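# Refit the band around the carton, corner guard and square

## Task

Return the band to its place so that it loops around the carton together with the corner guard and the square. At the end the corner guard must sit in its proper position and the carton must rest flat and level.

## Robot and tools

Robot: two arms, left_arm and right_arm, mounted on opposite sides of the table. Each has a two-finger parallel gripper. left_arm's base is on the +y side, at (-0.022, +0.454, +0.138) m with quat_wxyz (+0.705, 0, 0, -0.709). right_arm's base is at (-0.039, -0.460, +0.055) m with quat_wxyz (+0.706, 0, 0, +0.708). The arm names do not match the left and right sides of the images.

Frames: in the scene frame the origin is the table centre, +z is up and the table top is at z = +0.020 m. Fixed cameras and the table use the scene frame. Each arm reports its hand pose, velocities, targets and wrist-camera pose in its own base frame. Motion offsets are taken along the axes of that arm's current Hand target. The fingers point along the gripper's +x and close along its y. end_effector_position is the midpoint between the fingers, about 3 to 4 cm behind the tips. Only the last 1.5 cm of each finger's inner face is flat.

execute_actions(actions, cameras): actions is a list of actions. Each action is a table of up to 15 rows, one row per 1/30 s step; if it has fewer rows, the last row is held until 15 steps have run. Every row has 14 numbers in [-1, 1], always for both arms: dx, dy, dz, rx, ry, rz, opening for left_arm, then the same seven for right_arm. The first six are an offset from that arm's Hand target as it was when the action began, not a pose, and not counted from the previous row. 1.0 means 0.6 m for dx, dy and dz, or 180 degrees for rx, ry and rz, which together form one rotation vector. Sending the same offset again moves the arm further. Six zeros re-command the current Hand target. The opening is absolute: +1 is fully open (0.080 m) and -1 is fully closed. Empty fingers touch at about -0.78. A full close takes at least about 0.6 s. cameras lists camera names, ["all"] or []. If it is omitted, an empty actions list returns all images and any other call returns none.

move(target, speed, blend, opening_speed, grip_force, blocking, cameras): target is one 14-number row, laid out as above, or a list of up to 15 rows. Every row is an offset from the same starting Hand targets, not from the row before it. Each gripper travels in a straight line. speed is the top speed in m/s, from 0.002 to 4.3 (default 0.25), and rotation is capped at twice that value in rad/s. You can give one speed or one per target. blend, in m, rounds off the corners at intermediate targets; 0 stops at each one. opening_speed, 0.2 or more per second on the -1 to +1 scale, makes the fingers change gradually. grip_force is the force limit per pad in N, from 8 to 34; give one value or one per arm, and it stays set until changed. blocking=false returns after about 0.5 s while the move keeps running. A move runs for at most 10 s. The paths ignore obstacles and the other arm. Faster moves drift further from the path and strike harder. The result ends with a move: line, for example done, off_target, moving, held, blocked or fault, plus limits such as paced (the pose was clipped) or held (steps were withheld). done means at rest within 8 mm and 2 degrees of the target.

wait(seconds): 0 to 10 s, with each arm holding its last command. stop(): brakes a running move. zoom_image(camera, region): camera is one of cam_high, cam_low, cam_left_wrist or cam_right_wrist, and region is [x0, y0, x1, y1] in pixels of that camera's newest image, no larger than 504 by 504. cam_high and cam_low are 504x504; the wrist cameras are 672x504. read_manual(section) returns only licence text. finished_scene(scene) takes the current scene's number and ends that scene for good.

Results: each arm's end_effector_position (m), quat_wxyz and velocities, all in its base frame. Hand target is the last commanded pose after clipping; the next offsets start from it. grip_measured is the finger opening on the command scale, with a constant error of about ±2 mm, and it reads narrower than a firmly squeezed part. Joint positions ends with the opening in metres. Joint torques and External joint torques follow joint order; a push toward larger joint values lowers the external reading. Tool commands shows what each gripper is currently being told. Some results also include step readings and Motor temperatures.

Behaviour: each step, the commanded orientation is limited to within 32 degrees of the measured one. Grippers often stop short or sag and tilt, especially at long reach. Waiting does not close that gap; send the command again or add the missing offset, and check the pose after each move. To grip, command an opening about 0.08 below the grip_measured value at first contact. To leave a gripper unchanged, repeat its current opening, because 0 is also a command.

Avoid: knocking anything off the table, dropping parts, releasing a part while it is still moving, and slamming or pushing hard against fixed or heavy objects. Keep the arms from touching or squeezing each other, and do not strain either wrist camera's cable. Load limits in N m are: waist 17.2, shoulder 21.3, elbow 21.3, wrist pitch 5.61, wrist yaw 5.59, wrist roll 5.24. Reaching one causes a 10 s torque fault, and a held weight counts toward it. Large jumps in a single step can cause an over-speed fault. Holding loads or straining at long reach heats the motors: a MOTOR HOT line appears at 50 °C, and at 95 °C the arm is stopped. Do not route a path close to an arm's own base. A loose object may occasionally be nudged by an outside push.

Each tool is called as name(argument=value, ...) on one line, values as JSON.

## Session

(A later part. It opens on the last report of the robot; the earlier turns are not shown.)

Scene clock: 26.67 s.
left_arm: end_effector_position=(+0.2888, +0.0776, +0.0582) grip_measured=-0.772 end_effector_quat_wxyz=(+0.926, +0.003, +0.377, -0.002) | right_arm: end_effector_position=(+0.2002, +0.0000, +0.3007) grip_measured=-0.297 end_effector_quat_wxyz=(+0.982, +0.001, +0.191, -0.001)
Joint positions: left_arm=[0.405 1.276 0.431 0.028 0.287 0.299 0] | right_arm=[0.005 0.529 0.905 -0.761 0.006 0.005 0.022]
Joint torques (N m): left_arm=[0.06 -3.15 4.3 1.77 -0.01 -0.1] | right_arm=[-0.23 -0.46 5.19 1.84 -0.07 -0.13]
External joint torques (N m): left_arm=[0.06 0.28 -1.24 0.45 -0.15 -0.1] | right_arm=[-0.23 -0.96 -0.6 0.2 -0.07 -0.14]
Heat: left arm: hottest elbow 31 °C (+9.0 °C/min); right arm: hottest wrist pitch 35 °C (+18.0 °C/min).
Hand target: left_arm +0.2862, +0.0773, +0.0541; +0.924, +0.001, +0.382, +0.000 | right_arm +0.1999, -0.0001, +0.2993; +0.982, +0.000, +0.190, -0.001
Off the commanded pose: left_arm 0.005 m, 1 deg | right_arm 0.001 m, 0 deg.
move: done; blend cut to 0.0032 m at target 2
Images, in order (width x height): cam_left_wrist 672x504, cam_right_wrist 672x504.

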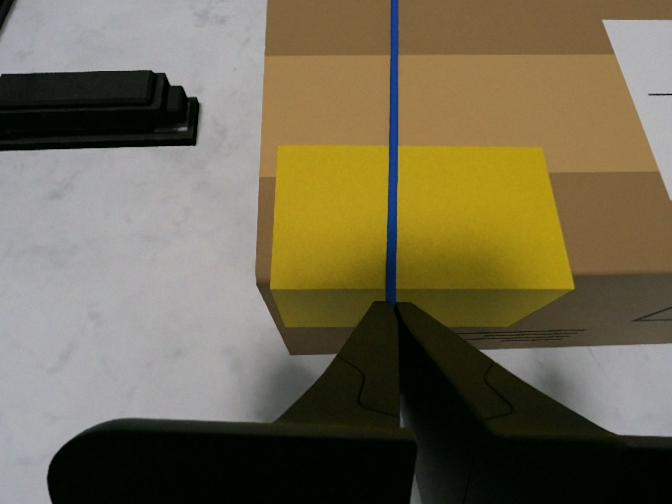

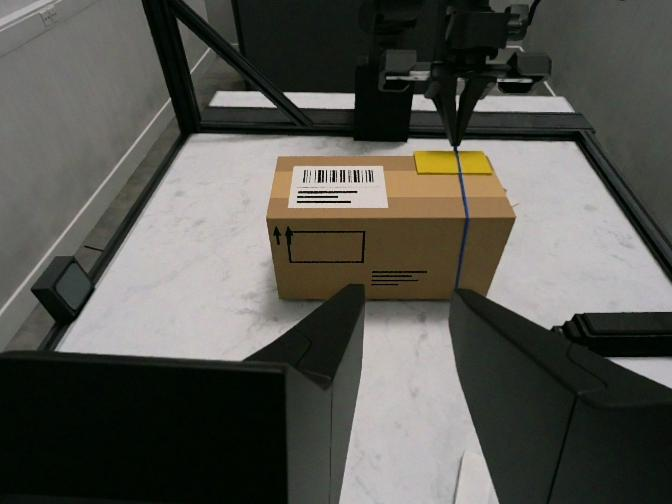

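move(target=[[0.006,-0.009,-0.003,0,0,0,-1,0,0,0,0,0,0,-0.3],[0.006,-0.009,-0.003,0,0,0,-0.5,0,0,0,0,0,0,-0.3],[-0.11,-0.009,0.02,0,0,0,-0.5,0,0,0,0,0,0,-0.3]], speed=0.07, opening_speed=0.6, cameras=["cam_left_wrist","cam_right_wrist","cam_low"])

zoom_image(camera="cam_right_wrist", region=[230, 90, 550, 330])

zoom_image(camera="cam_left_wrist", region=[230, 0, 630, 330])

Scene clock: 30.90 s.
left_arm: end_effector_position=(+0.2449, +0.0699, +0.1002) grip_measured=-0.503 end_effector_quat_wxyz=(+0.919, -0.005, +0.394, -0.002) | right_arm: end_effector_position=(+0.2002, +0.0000, +0.3007) grip_measured=-0.297 end_effector_quat_wxyz=(+0.982, +0.001, +0.191, -0.001)
Joint positions: left_arm=[0.467 0.962 0.485 -0.391 0.323 0.343 0.012] | right_arm=[0.005 0.529 0.905 -0.761 0.006 0.005 0.022]
Joint torques (N m): left_arm=[0.25 -3.29 8.06 1.58 0.25 0.12] | right_arm=[-0.11 -0.27 5.47 1.84 -0.09 -0.1]
External joint torques (N m): left_arm=[0.26 -1.22 1.88 0.32 0.08 0.12] | right_arm=[-0.13 -0.78 -0.32 0.21 -0.08 -0.1]
Heat: left arm: hottest elbow 31 °C (+7.8 °C/min); right arm: hottest wrist pitch 36 °C (+17.5 °C/min).
Hand target: left_arm +0.2480, +0.0719, +0.1094; +0.924, +0.001, +0.382, +0.000 | right_arm +0.1999, -0.0001, +0.2993; +0.982, +0.000, +0.190, -0.001
Off the commanded pose: left_arm 0.010 m, 2 deg | right_arm 0.001 m, 0 deg.
move: off_target (left_arm)
Images, in order (width x height): cam_low 504x504, cam_left_wrist 672x504, cam_right_wrist 672x504.

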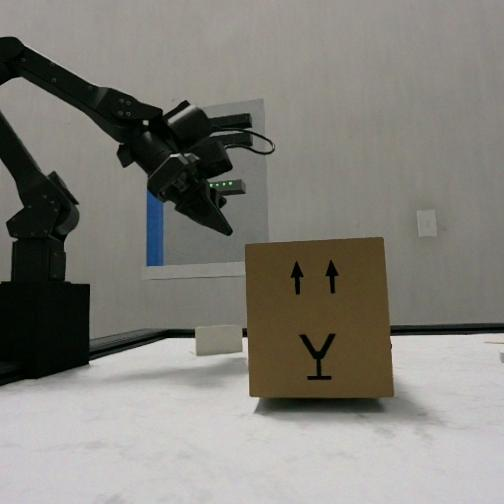

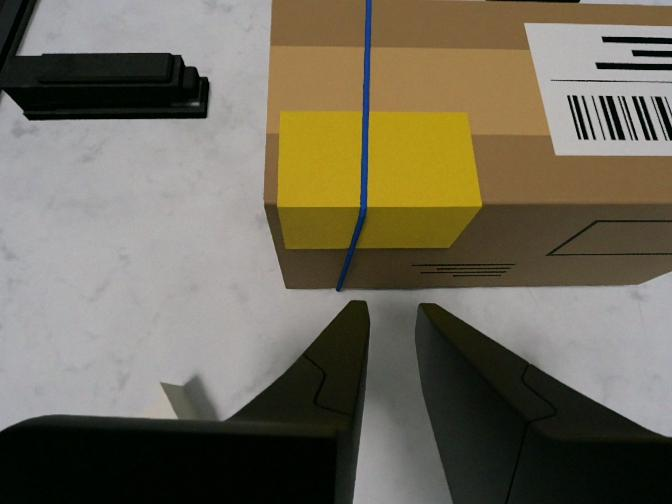

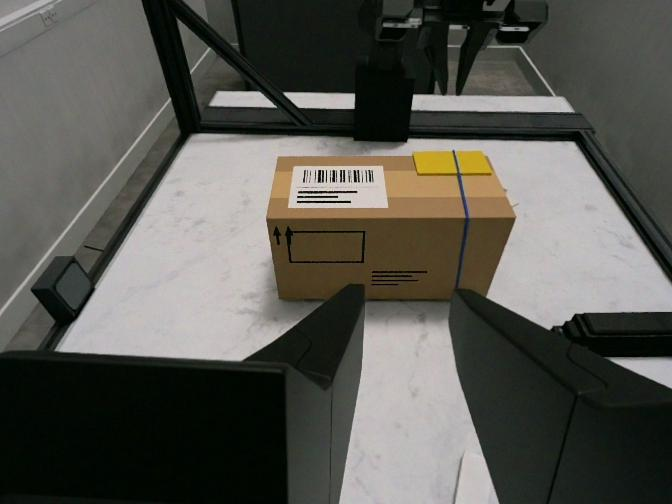

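Scaled by 1.575.

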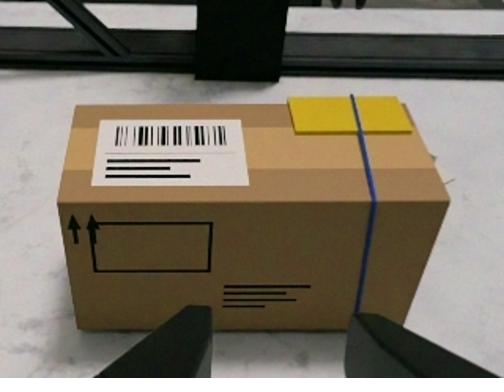

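Scaled by 1.260.

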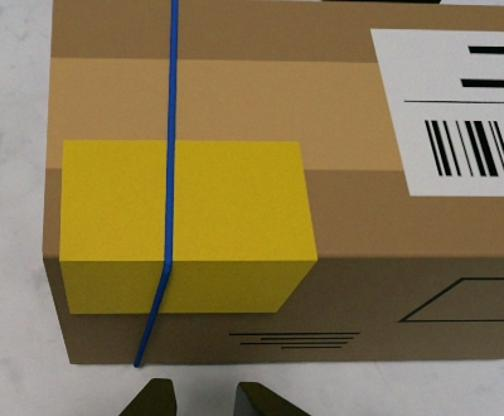

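move(target=[0,0,0,0,0,0,-0.5,0.408,-0.15,-0.032,0,0.128,0,-0.3], speed=0.2, cameras=["cam_right_wrist","cam_low"])

zoom_image(camera="cam_low", region=[330, 190, 450, 280])

Scene clock: 33.87 s.
left_arm: end_effector_position=(+0.2448, +0.0699, +0.1002) grip_measured=-0.503 end_effector_quat_wxyz=(+0.919, -0.005, +0.394, -0.002) | right_arm: end_effector_position=(+0.4161, -0.0885, +0.1881) grip_measured=-0.297 end_effector_quat_wxyz=(+0.923, +0.003, +0.384, +0.000)
Joint positions: left_arm=[0.467 0.962 0.485 -0.392 0.323 0.343 0.012] | right_arm=[-0.279 1.588 1.255 -0.476 -0.197 -0.196 0.022]
Joint torques (N m): left_arm=[0.24 -3.3 8.07 1.57 0.24 0.12] | right_arm=[0 -5.52 8.64 1.19 -0.03 -0.11]
External joint torques (N m): left_arm=[0.23 -1.25 1.95 0.33 0.09 0.12] | right_arm=[0 1.09 2.15 -0.16 0.07 -0.11]
Heat: left arm: hottest elbow 32 °C (+8.9 °C/min); right arm: hottest wrist pitch 36 °C (+15.9 °C/min).
Hand target: left_arm +0.2480, +0.0719, +0.1093; +0.924, +0.001, +0.382, +0.000 | right_arm +0.4197, -0.0906, +0.1902; +0.924, +0.000, +0.382, -0.001
Off the commanded pose: left_arm 0.010 m, 2 deg | right_arm 0.005 m, 0 deg.
move: off_target (left_arm)
Images, in order (width x height): cam_low 504x504, cam_right_wrist 672x504.

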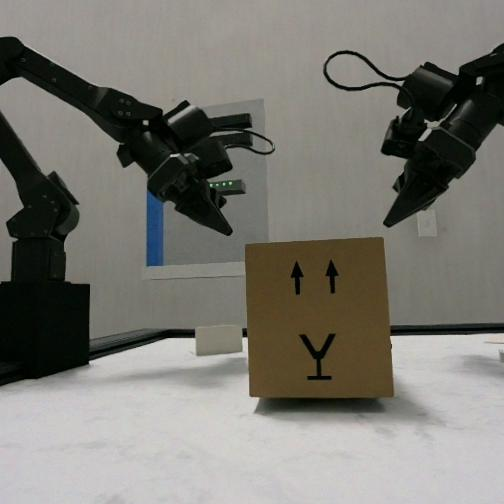

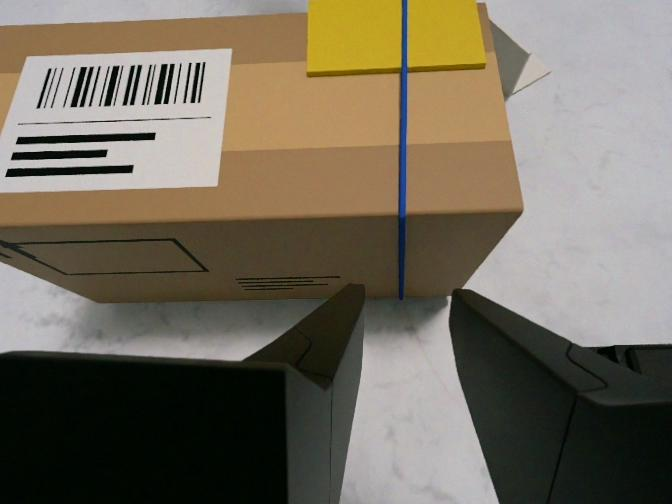

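Scaled by 4.200.

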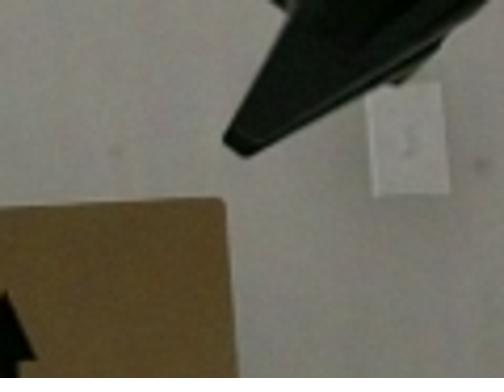

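move(target=[0,0,0,0,0,0,-0.5,0.06,-0.005,0.003,0,0,0,-0.3], speed=0.1, cameras=["cam_right_wrist","cam_low"])

zoom_image(camera="cam_low", region=[330, 190, 450, 280])

Scene clock: 35.17 s.
left_arm: end_effector_position=(+0.2448, +0.0699, +0.1002) grip_measured=-0.503 end_effector_quat_wxyz=(+0.919, -0.005, +0.394, -0.002) | right_arm: end_effector_position=(+0.4417, -0.0930, +0.1638) grip_measured=-0.297 end_effector_quat_wxyz=(+0.922, +0.000, +0.386, +0.000)
Joint positions: left_arm=[0.467 0.962 0.485 -0.392 0.323 0.343 0.012] | right_arm=[-0.27 1.7 1.28 -0.391 -0.188 -0.196 0.022]
Joint torques (N m): left_arm=[0.25 -3.3 8.08 1.57 0.24 0.13] | right_arm=[0.47 -6 8.48 1.43 -0.04 0.22]
External joint torques (N m): left_arm=[0.24 -1.25 1.95 0.34 0.08 0.12] | right_arm=[0.41 1.37 2.08 0.08 0.07 0.22]
Heat: left arm: hottest elbow 32 °C (+8.5 °C/min); right arm: hottest wrist pitch 35 °C (+13.6 °C/min).
Hand target: left_arm +0.2480, +0.0719, +0.1093; +0.924, +0.001, +0.382, +0.000 | right_arm +0.4466, -0.0935, +0.1660; +0.924, +0.000, +0.382, -0.001
Off the commanded pose: left_arm 0.010 m, 2 deg | right_arm 0.005 m, 0 deg.
move: off_target (left_arm)
Images, in order (width x height): cam_low 504x504, cam_right_wrist 672x504.

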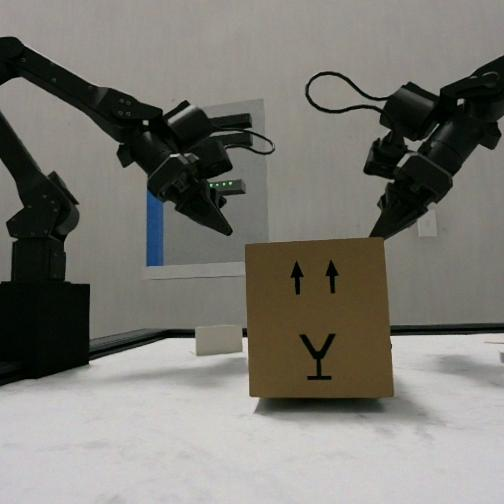

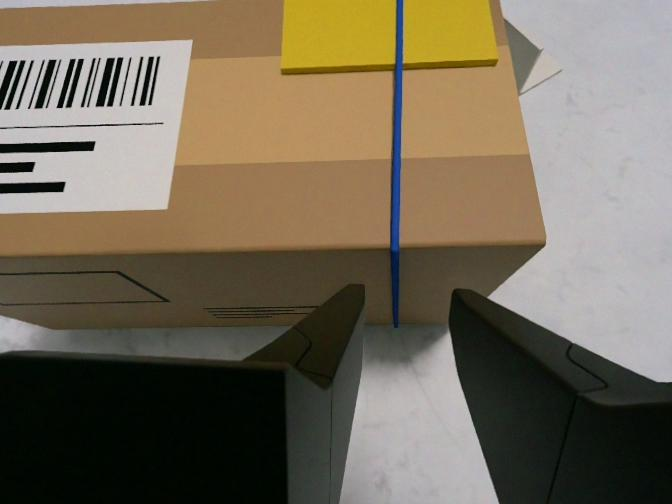

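Scaled by 4.200.

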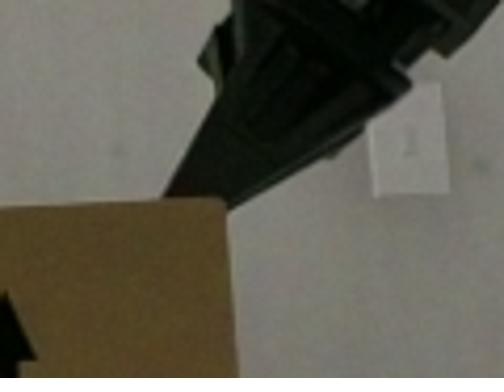

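move(target=[[0,0,0,0,0,0,-0.5,0.03,0.003,0.0,0,0,0,-0.35],[0,0,0,0,0,0,-0.5,0.045,0.004,0.003,0,0,0,-0.35]], speed=[0.08,0.04], cameras=["cam_right_wrist","cam_low"])

zoom_image(camera="cam_right_wrist", region=[300, 210, 520, 375])

Scene clock: 37.07 s.
left_arm: end_effector_position=(+0.2448, +0.0699, +0.1002) grip_measured=-0.503 end_effector_quat_wxyz=(+0.919, -0.005, +0.394, -0.002) | right_arm: end_effector_position=(+0.4620, -0.0908, +0.1465) grip_measured=-0.347 end_effector_quat_wxyz=(+0.922, -0.001, +0.386, +0.000)
Joint positions: left_arm=[0.467 0.962 0.485 -0.392 0.323 0.343 0.012] | right_arm=[-0.249 1.783 1.307 -0.333 -0.174 -0.182 0.019]
Joint torques (N m): left_arm=[0.24 -3.31 8.07 1.57 0.24 0.13] | right_arm=[-0.06 -6.43 8.52 1.41 0.01 0.2]
External joint torques (N m): left_arm=[0.23 -1.26 1.93 0.33 0.08 0.12] | right_arm=[-0.02 1.34 2.24 0.07 0.1 0.19]
Heat: left arm: hottest elbow 32 °C (+8.1 °C/min); right arm: hottest wrist pitch 35 °C (+12.9 °C/min).
Hand target: left_arm +0.2480, +0.0719, +0.1093; +0.924, +0.001, +0.382, +0.000 | right_arm +0.4669, -0.0912, +0.1482; +0.924, +0.000, +0.382, -0.001
Off the commanded pose: left_arm 0.010 m, 2 deg | right_arm 0.005 m, 0 deg.
move: off_target (left_arm)
Images, in order (width x height): cam_low 504x504, cam_right_wrist 672x504.

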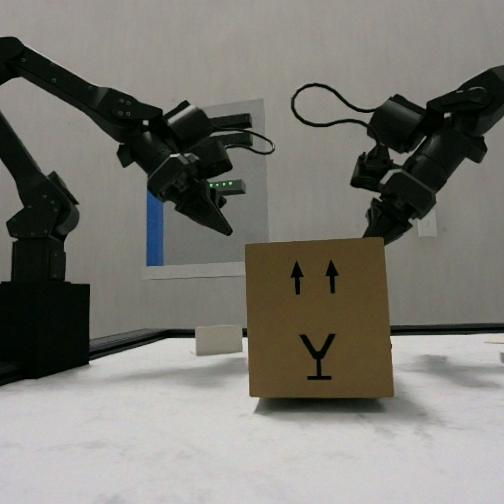

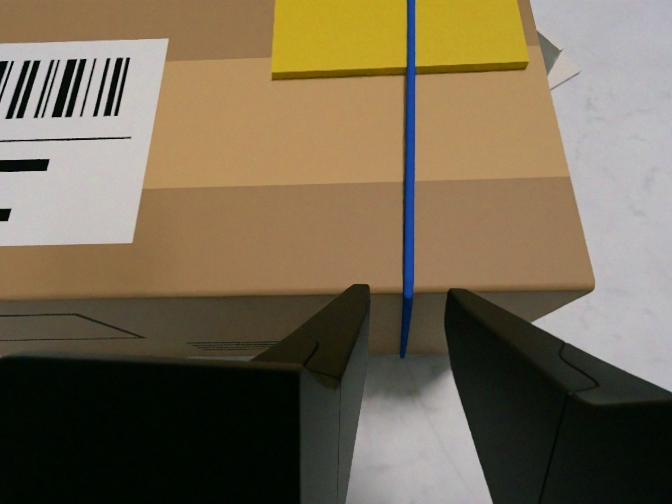

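Scaled by 2.291.

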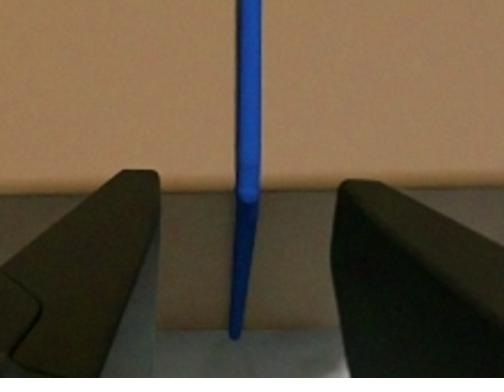

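Nearly in contact. Advance until contact, close, pull out slightly.

move(target=[[0,0,0,0,0,0,-0.5,0.012,0,0.001,0,0,0,-0.35],[0,0,0,0,0,0,-0.5,0.012,0,0.001,0,0,0,-1],[0,0,0,0,0,0,-0.5,-0.017,0,0.002,0,0,0,-1]], speed=0.04, opening_speed=1, cameras=["cam_right_wrist","cam_low"])

zoom_image(camera="cam_right_wrist", region=[300, 210, 520, 375])

Scene clock: 39.73 s.
left_arm: end_effector_position=(+0.2448, +0.0699, +0.1002) grip_measured=-0.503 end_effector_quat_wxyz=(+0.919, -0.005, +0.394, -0.002) | right_arm: end_effector_position=(+0.4626, -0.0907, +0.1446) grip_measured=-0.772 end_effector_quat_wxyz=(+0.920, +0.001, +0.391, +0.000)
Joint positions: left_arm=[0.467 0.962 0.485 -0.392 0.323 0.343 0.012] | right_arm=[-0.248 1.792 1.317 -0.344 -0.171 -0.178 0]
Joint torques (N m): left_arm=[0.25 -3.32 8.07 1.58 0.24 0.12] | right_arm=[-0.37 -10.41 7.24 0.44 -0.19 0]
External joint torques (N m): left_arm=[0.25 -1.23 1.83 0.3 0.08 0.12] | right_arm=[-0.38 -2.5 0.89 -0.9 -0.09 0]
Heat: left arm: hottest elbow 33 °C (+9.1 °C/min); right arm: hottest wrist pitch 35 °C (+12.1 °C/min).
Hand target: left_arm +0.2480, +0.0719, +0.1093; +0.924, +0.001, +0.382, +0.000 | right_arm +0.4605, -0.0912, +0.1564; +0.924, +0.000, +0.382, -0.001
Off the commanded pose: left_arm 0.010 m, 2 deg | right_arm 0.012 m, 1 deg.
move: off_target (left_arm, right_arm)
Images, in order (width x height): cam_low 504x504, cam_right_wrist 672x504.

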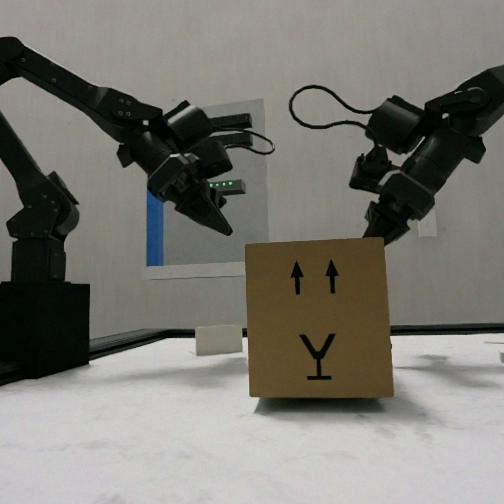

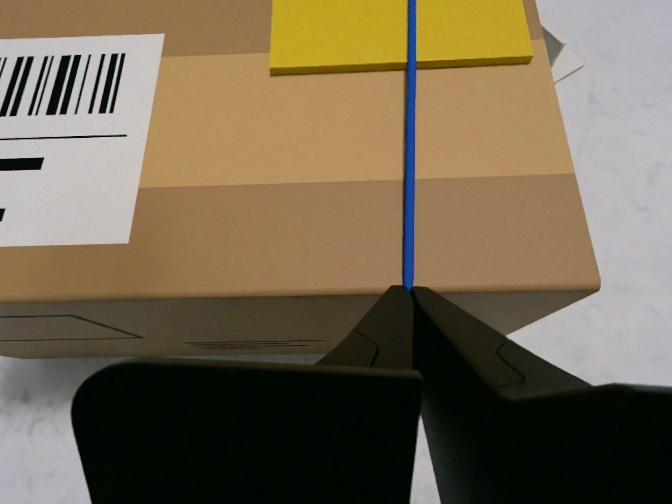

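Scaled by 2.291.

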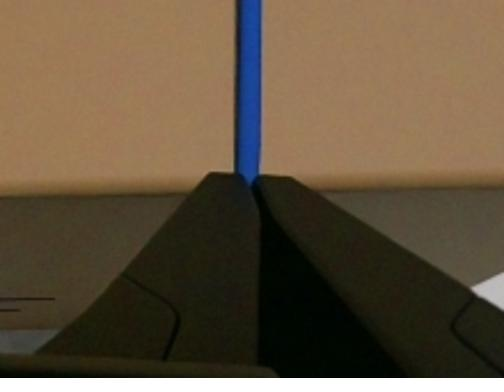

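move(target=[[0,0,0,0,0,0,-0.5,-0.006,-0.018,0,0,0,0,-1],[0,0,0,0,0,0,-0.5,0.01,-0.016,-0.003,0,0,0,-1],[0,0,0,0,0,0,-0.5,0.01,-0.016,-0.003,0,0,0,-0.55],[0,0,0,0,0,0,-0.5,-0.06,-0.016,0.02,0,0,0,-0.55],[0,0,0,0,0,0,-0.5,-0.35,0.1,0.05,0,-0.13,0,-0.3]], speed=[0.05,0.05,0.05,0.1,0.25], opening_speed=0.7, cameras=["all"])

zoom_image(camera="cam_right_wrist", region=[230, 90, 550, 330])

zoom_image(camera="cam_left_wrist", region=[230, 0, 630, 330])

Scene clock: 45.03 s.
left_arm: end_effector_position=(+0.2448, +0.0699, +0.1002) grip_measured=-0.503 end_effector_quat_wxyz=(+0.919, -0.005, +0.394, -0.002) | right_arm: end_effector_position=(+0.3344, -0.0318, +0.3273) grip_measured=-0.304 end_effector_quat_wxyz=(+0.982, -0.003, +0.186, -0.001)
Joint positions: left_arm=[0.467 0.962 0.485 -0.392 0.323 0.343 0.012] | right_arm=[-0.16 1.067 1.12 -0.432 -0.147 -0.064 0.021]
Joint torques (N m): left_arm=[0.25 -3.31 8.06 1.57 0.24 0.12] | right_arm=[0.26 -3.78 6.09 1.57 0.02 0.26]
External joint torques (N m): left_arm=[0.26 -1.23 1.87 0.31 0.08 0.12] | right_arm=[0.25 -0.85 -0.36 -0.03 0.06 0.26]
Heat: left arm: hottest elbow 33 °C (+8.0 °C/min); right arm: hottest wrist pitch 34 °C (+9.3 °C/min).
Hand target: left_arm +0.2480, +0.0719, +0.1093; +0.924, +0.001, +0.382, +0.000 | right_arm +0.3332, -0.0309, +0.3259; +0.982, +0.000, +0.187, -0.001
Off the commanded pose: left_arm 0.010 m, 2 deg | right_arm 0.002 m, 0 deg.
move: off_target (left_arm)

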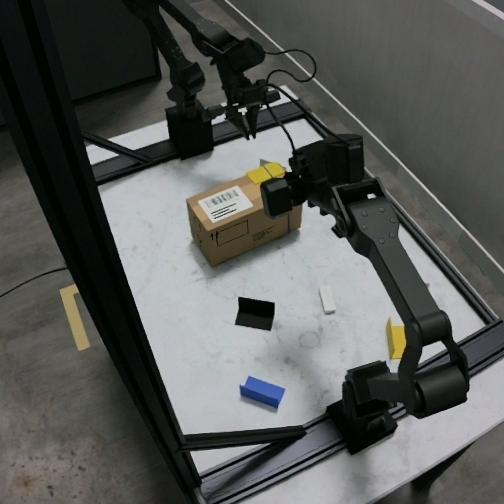

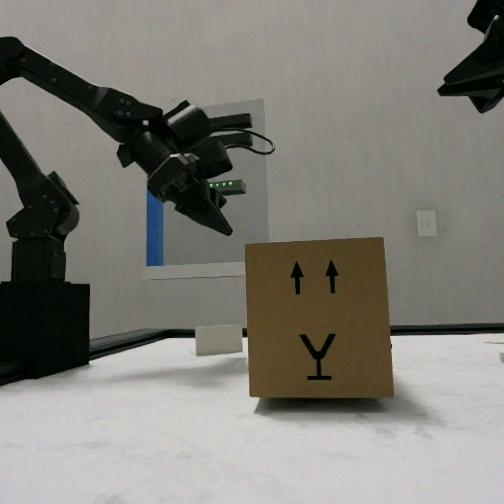

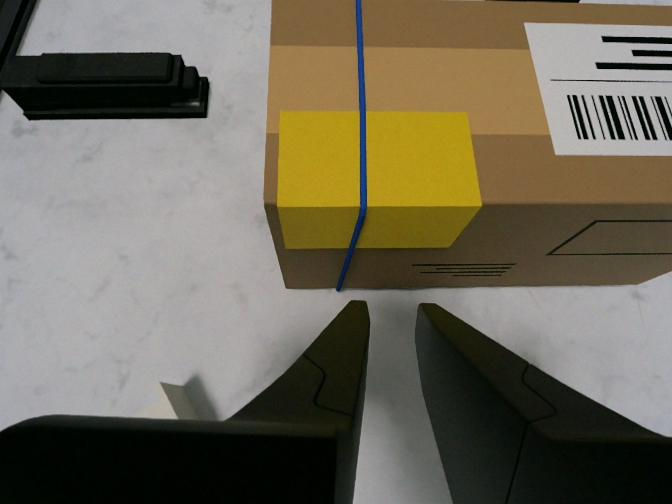

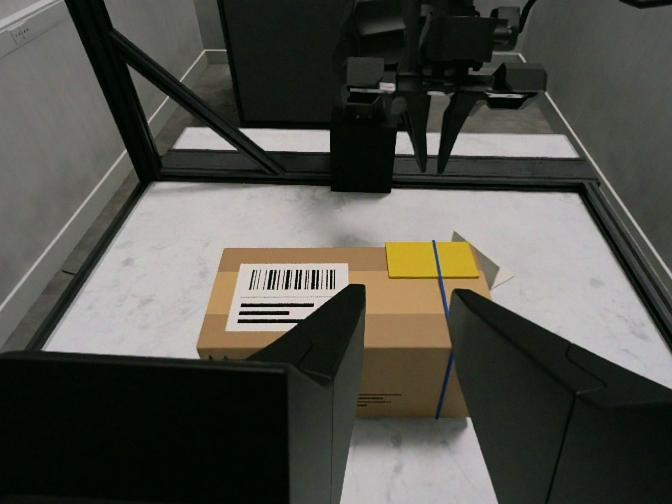

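Scaled by 1.575.

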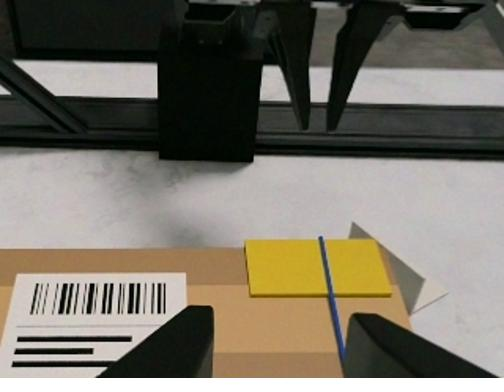

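Scaled by 1.260.

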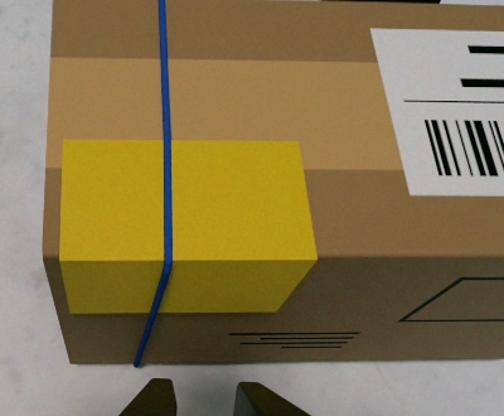

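move(target=[-0.34,-0.119,0.11,0,-0.0278,0,-0.2,-0.19,0.052,-0.123,0,0,0,-0.3], cameras=["cam_left_wrist","cam_right_wrist"])

zoom_image(camera="cam_left_wrist", region=[200, 130, 520, 330])

zoom_image(camera="cam_right_wrist", region=[230, 110, 550, 330])

Scene clock: 47.33 s.
left_arm: end_effector_position=(+0.1500, +0.0003, +0.2953) grip_measured=-0.203 end_effector_quat_wxyz=(+0.938, +0.001, +0.347, -0.001) | right_arm: end_effector_position=(+0.2008, +0.0003, +0.3012) grip_measured=-0.303 end_effector_quat_wxyz=(+0.983, -0.003, +0.186, +0.000)
Joint positions: left_arm=[0.015 0.627 1.175 -1.256 0.013 0.013 0.026] | right_arm=[0.008 0.524 0.898 -0.748 0.009 -0.002 0.021]
Joint torques (N m): left_arm=[-0.24 1.01 6.62 1.78 -0.09 -0.1] | right_arm=[0.16 -0.35 5.49 1.48 0.05 0.28]
External joint torques (N m): left_arm=[-0.25 0.14 1.71 0.38 -0.09 -0.1] | right_arm=[0.17 -0.89 -0.29 -0.16 0.05 0.28]
Motor temperatures (°C): left_arm=[24 28 34 30 28 27] | right_arm=[24 30 31 34 29 29]
Heat: left arm: hottest elbow 34 °C (+8.9 °C/min); right arm: hottest wrist pitch 34 °C (+8.9 °C/min).
Hand target: left_arm +0.1501, +0.0003, +0.3001; +0.940, +0.001, +0.341, +0.000 | right_arm +0.2001, +0.0005, +0.2990; +0.982, +0.000, +0.187, -0.001
Off the commanded pose: left_arm 0.005 m, 1 deg | right_arm 0.002 m, 0 deg.
move: done
Images, in order (width x height): cam_left_wrist 672x504, cam_right_wrist 672x504.

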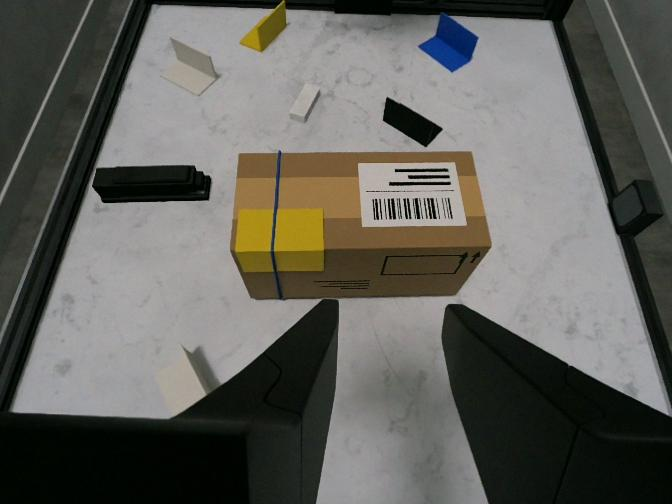

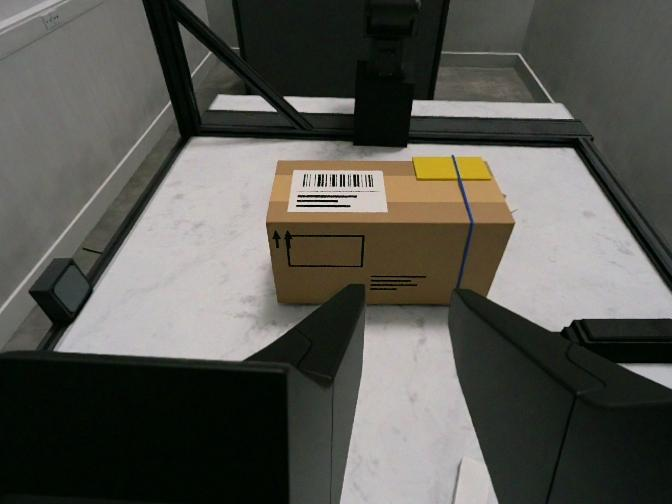

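Scaled by 1.575.

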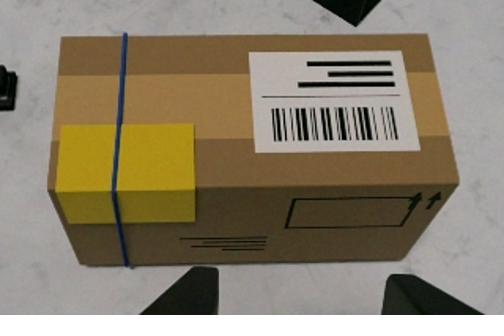

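Scaled by 1.575.

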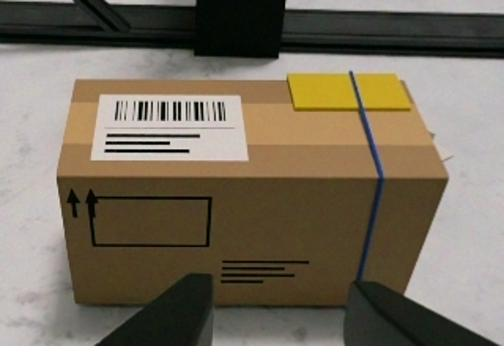

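finished_scene(scene=2)

The scene is finished: the task was done.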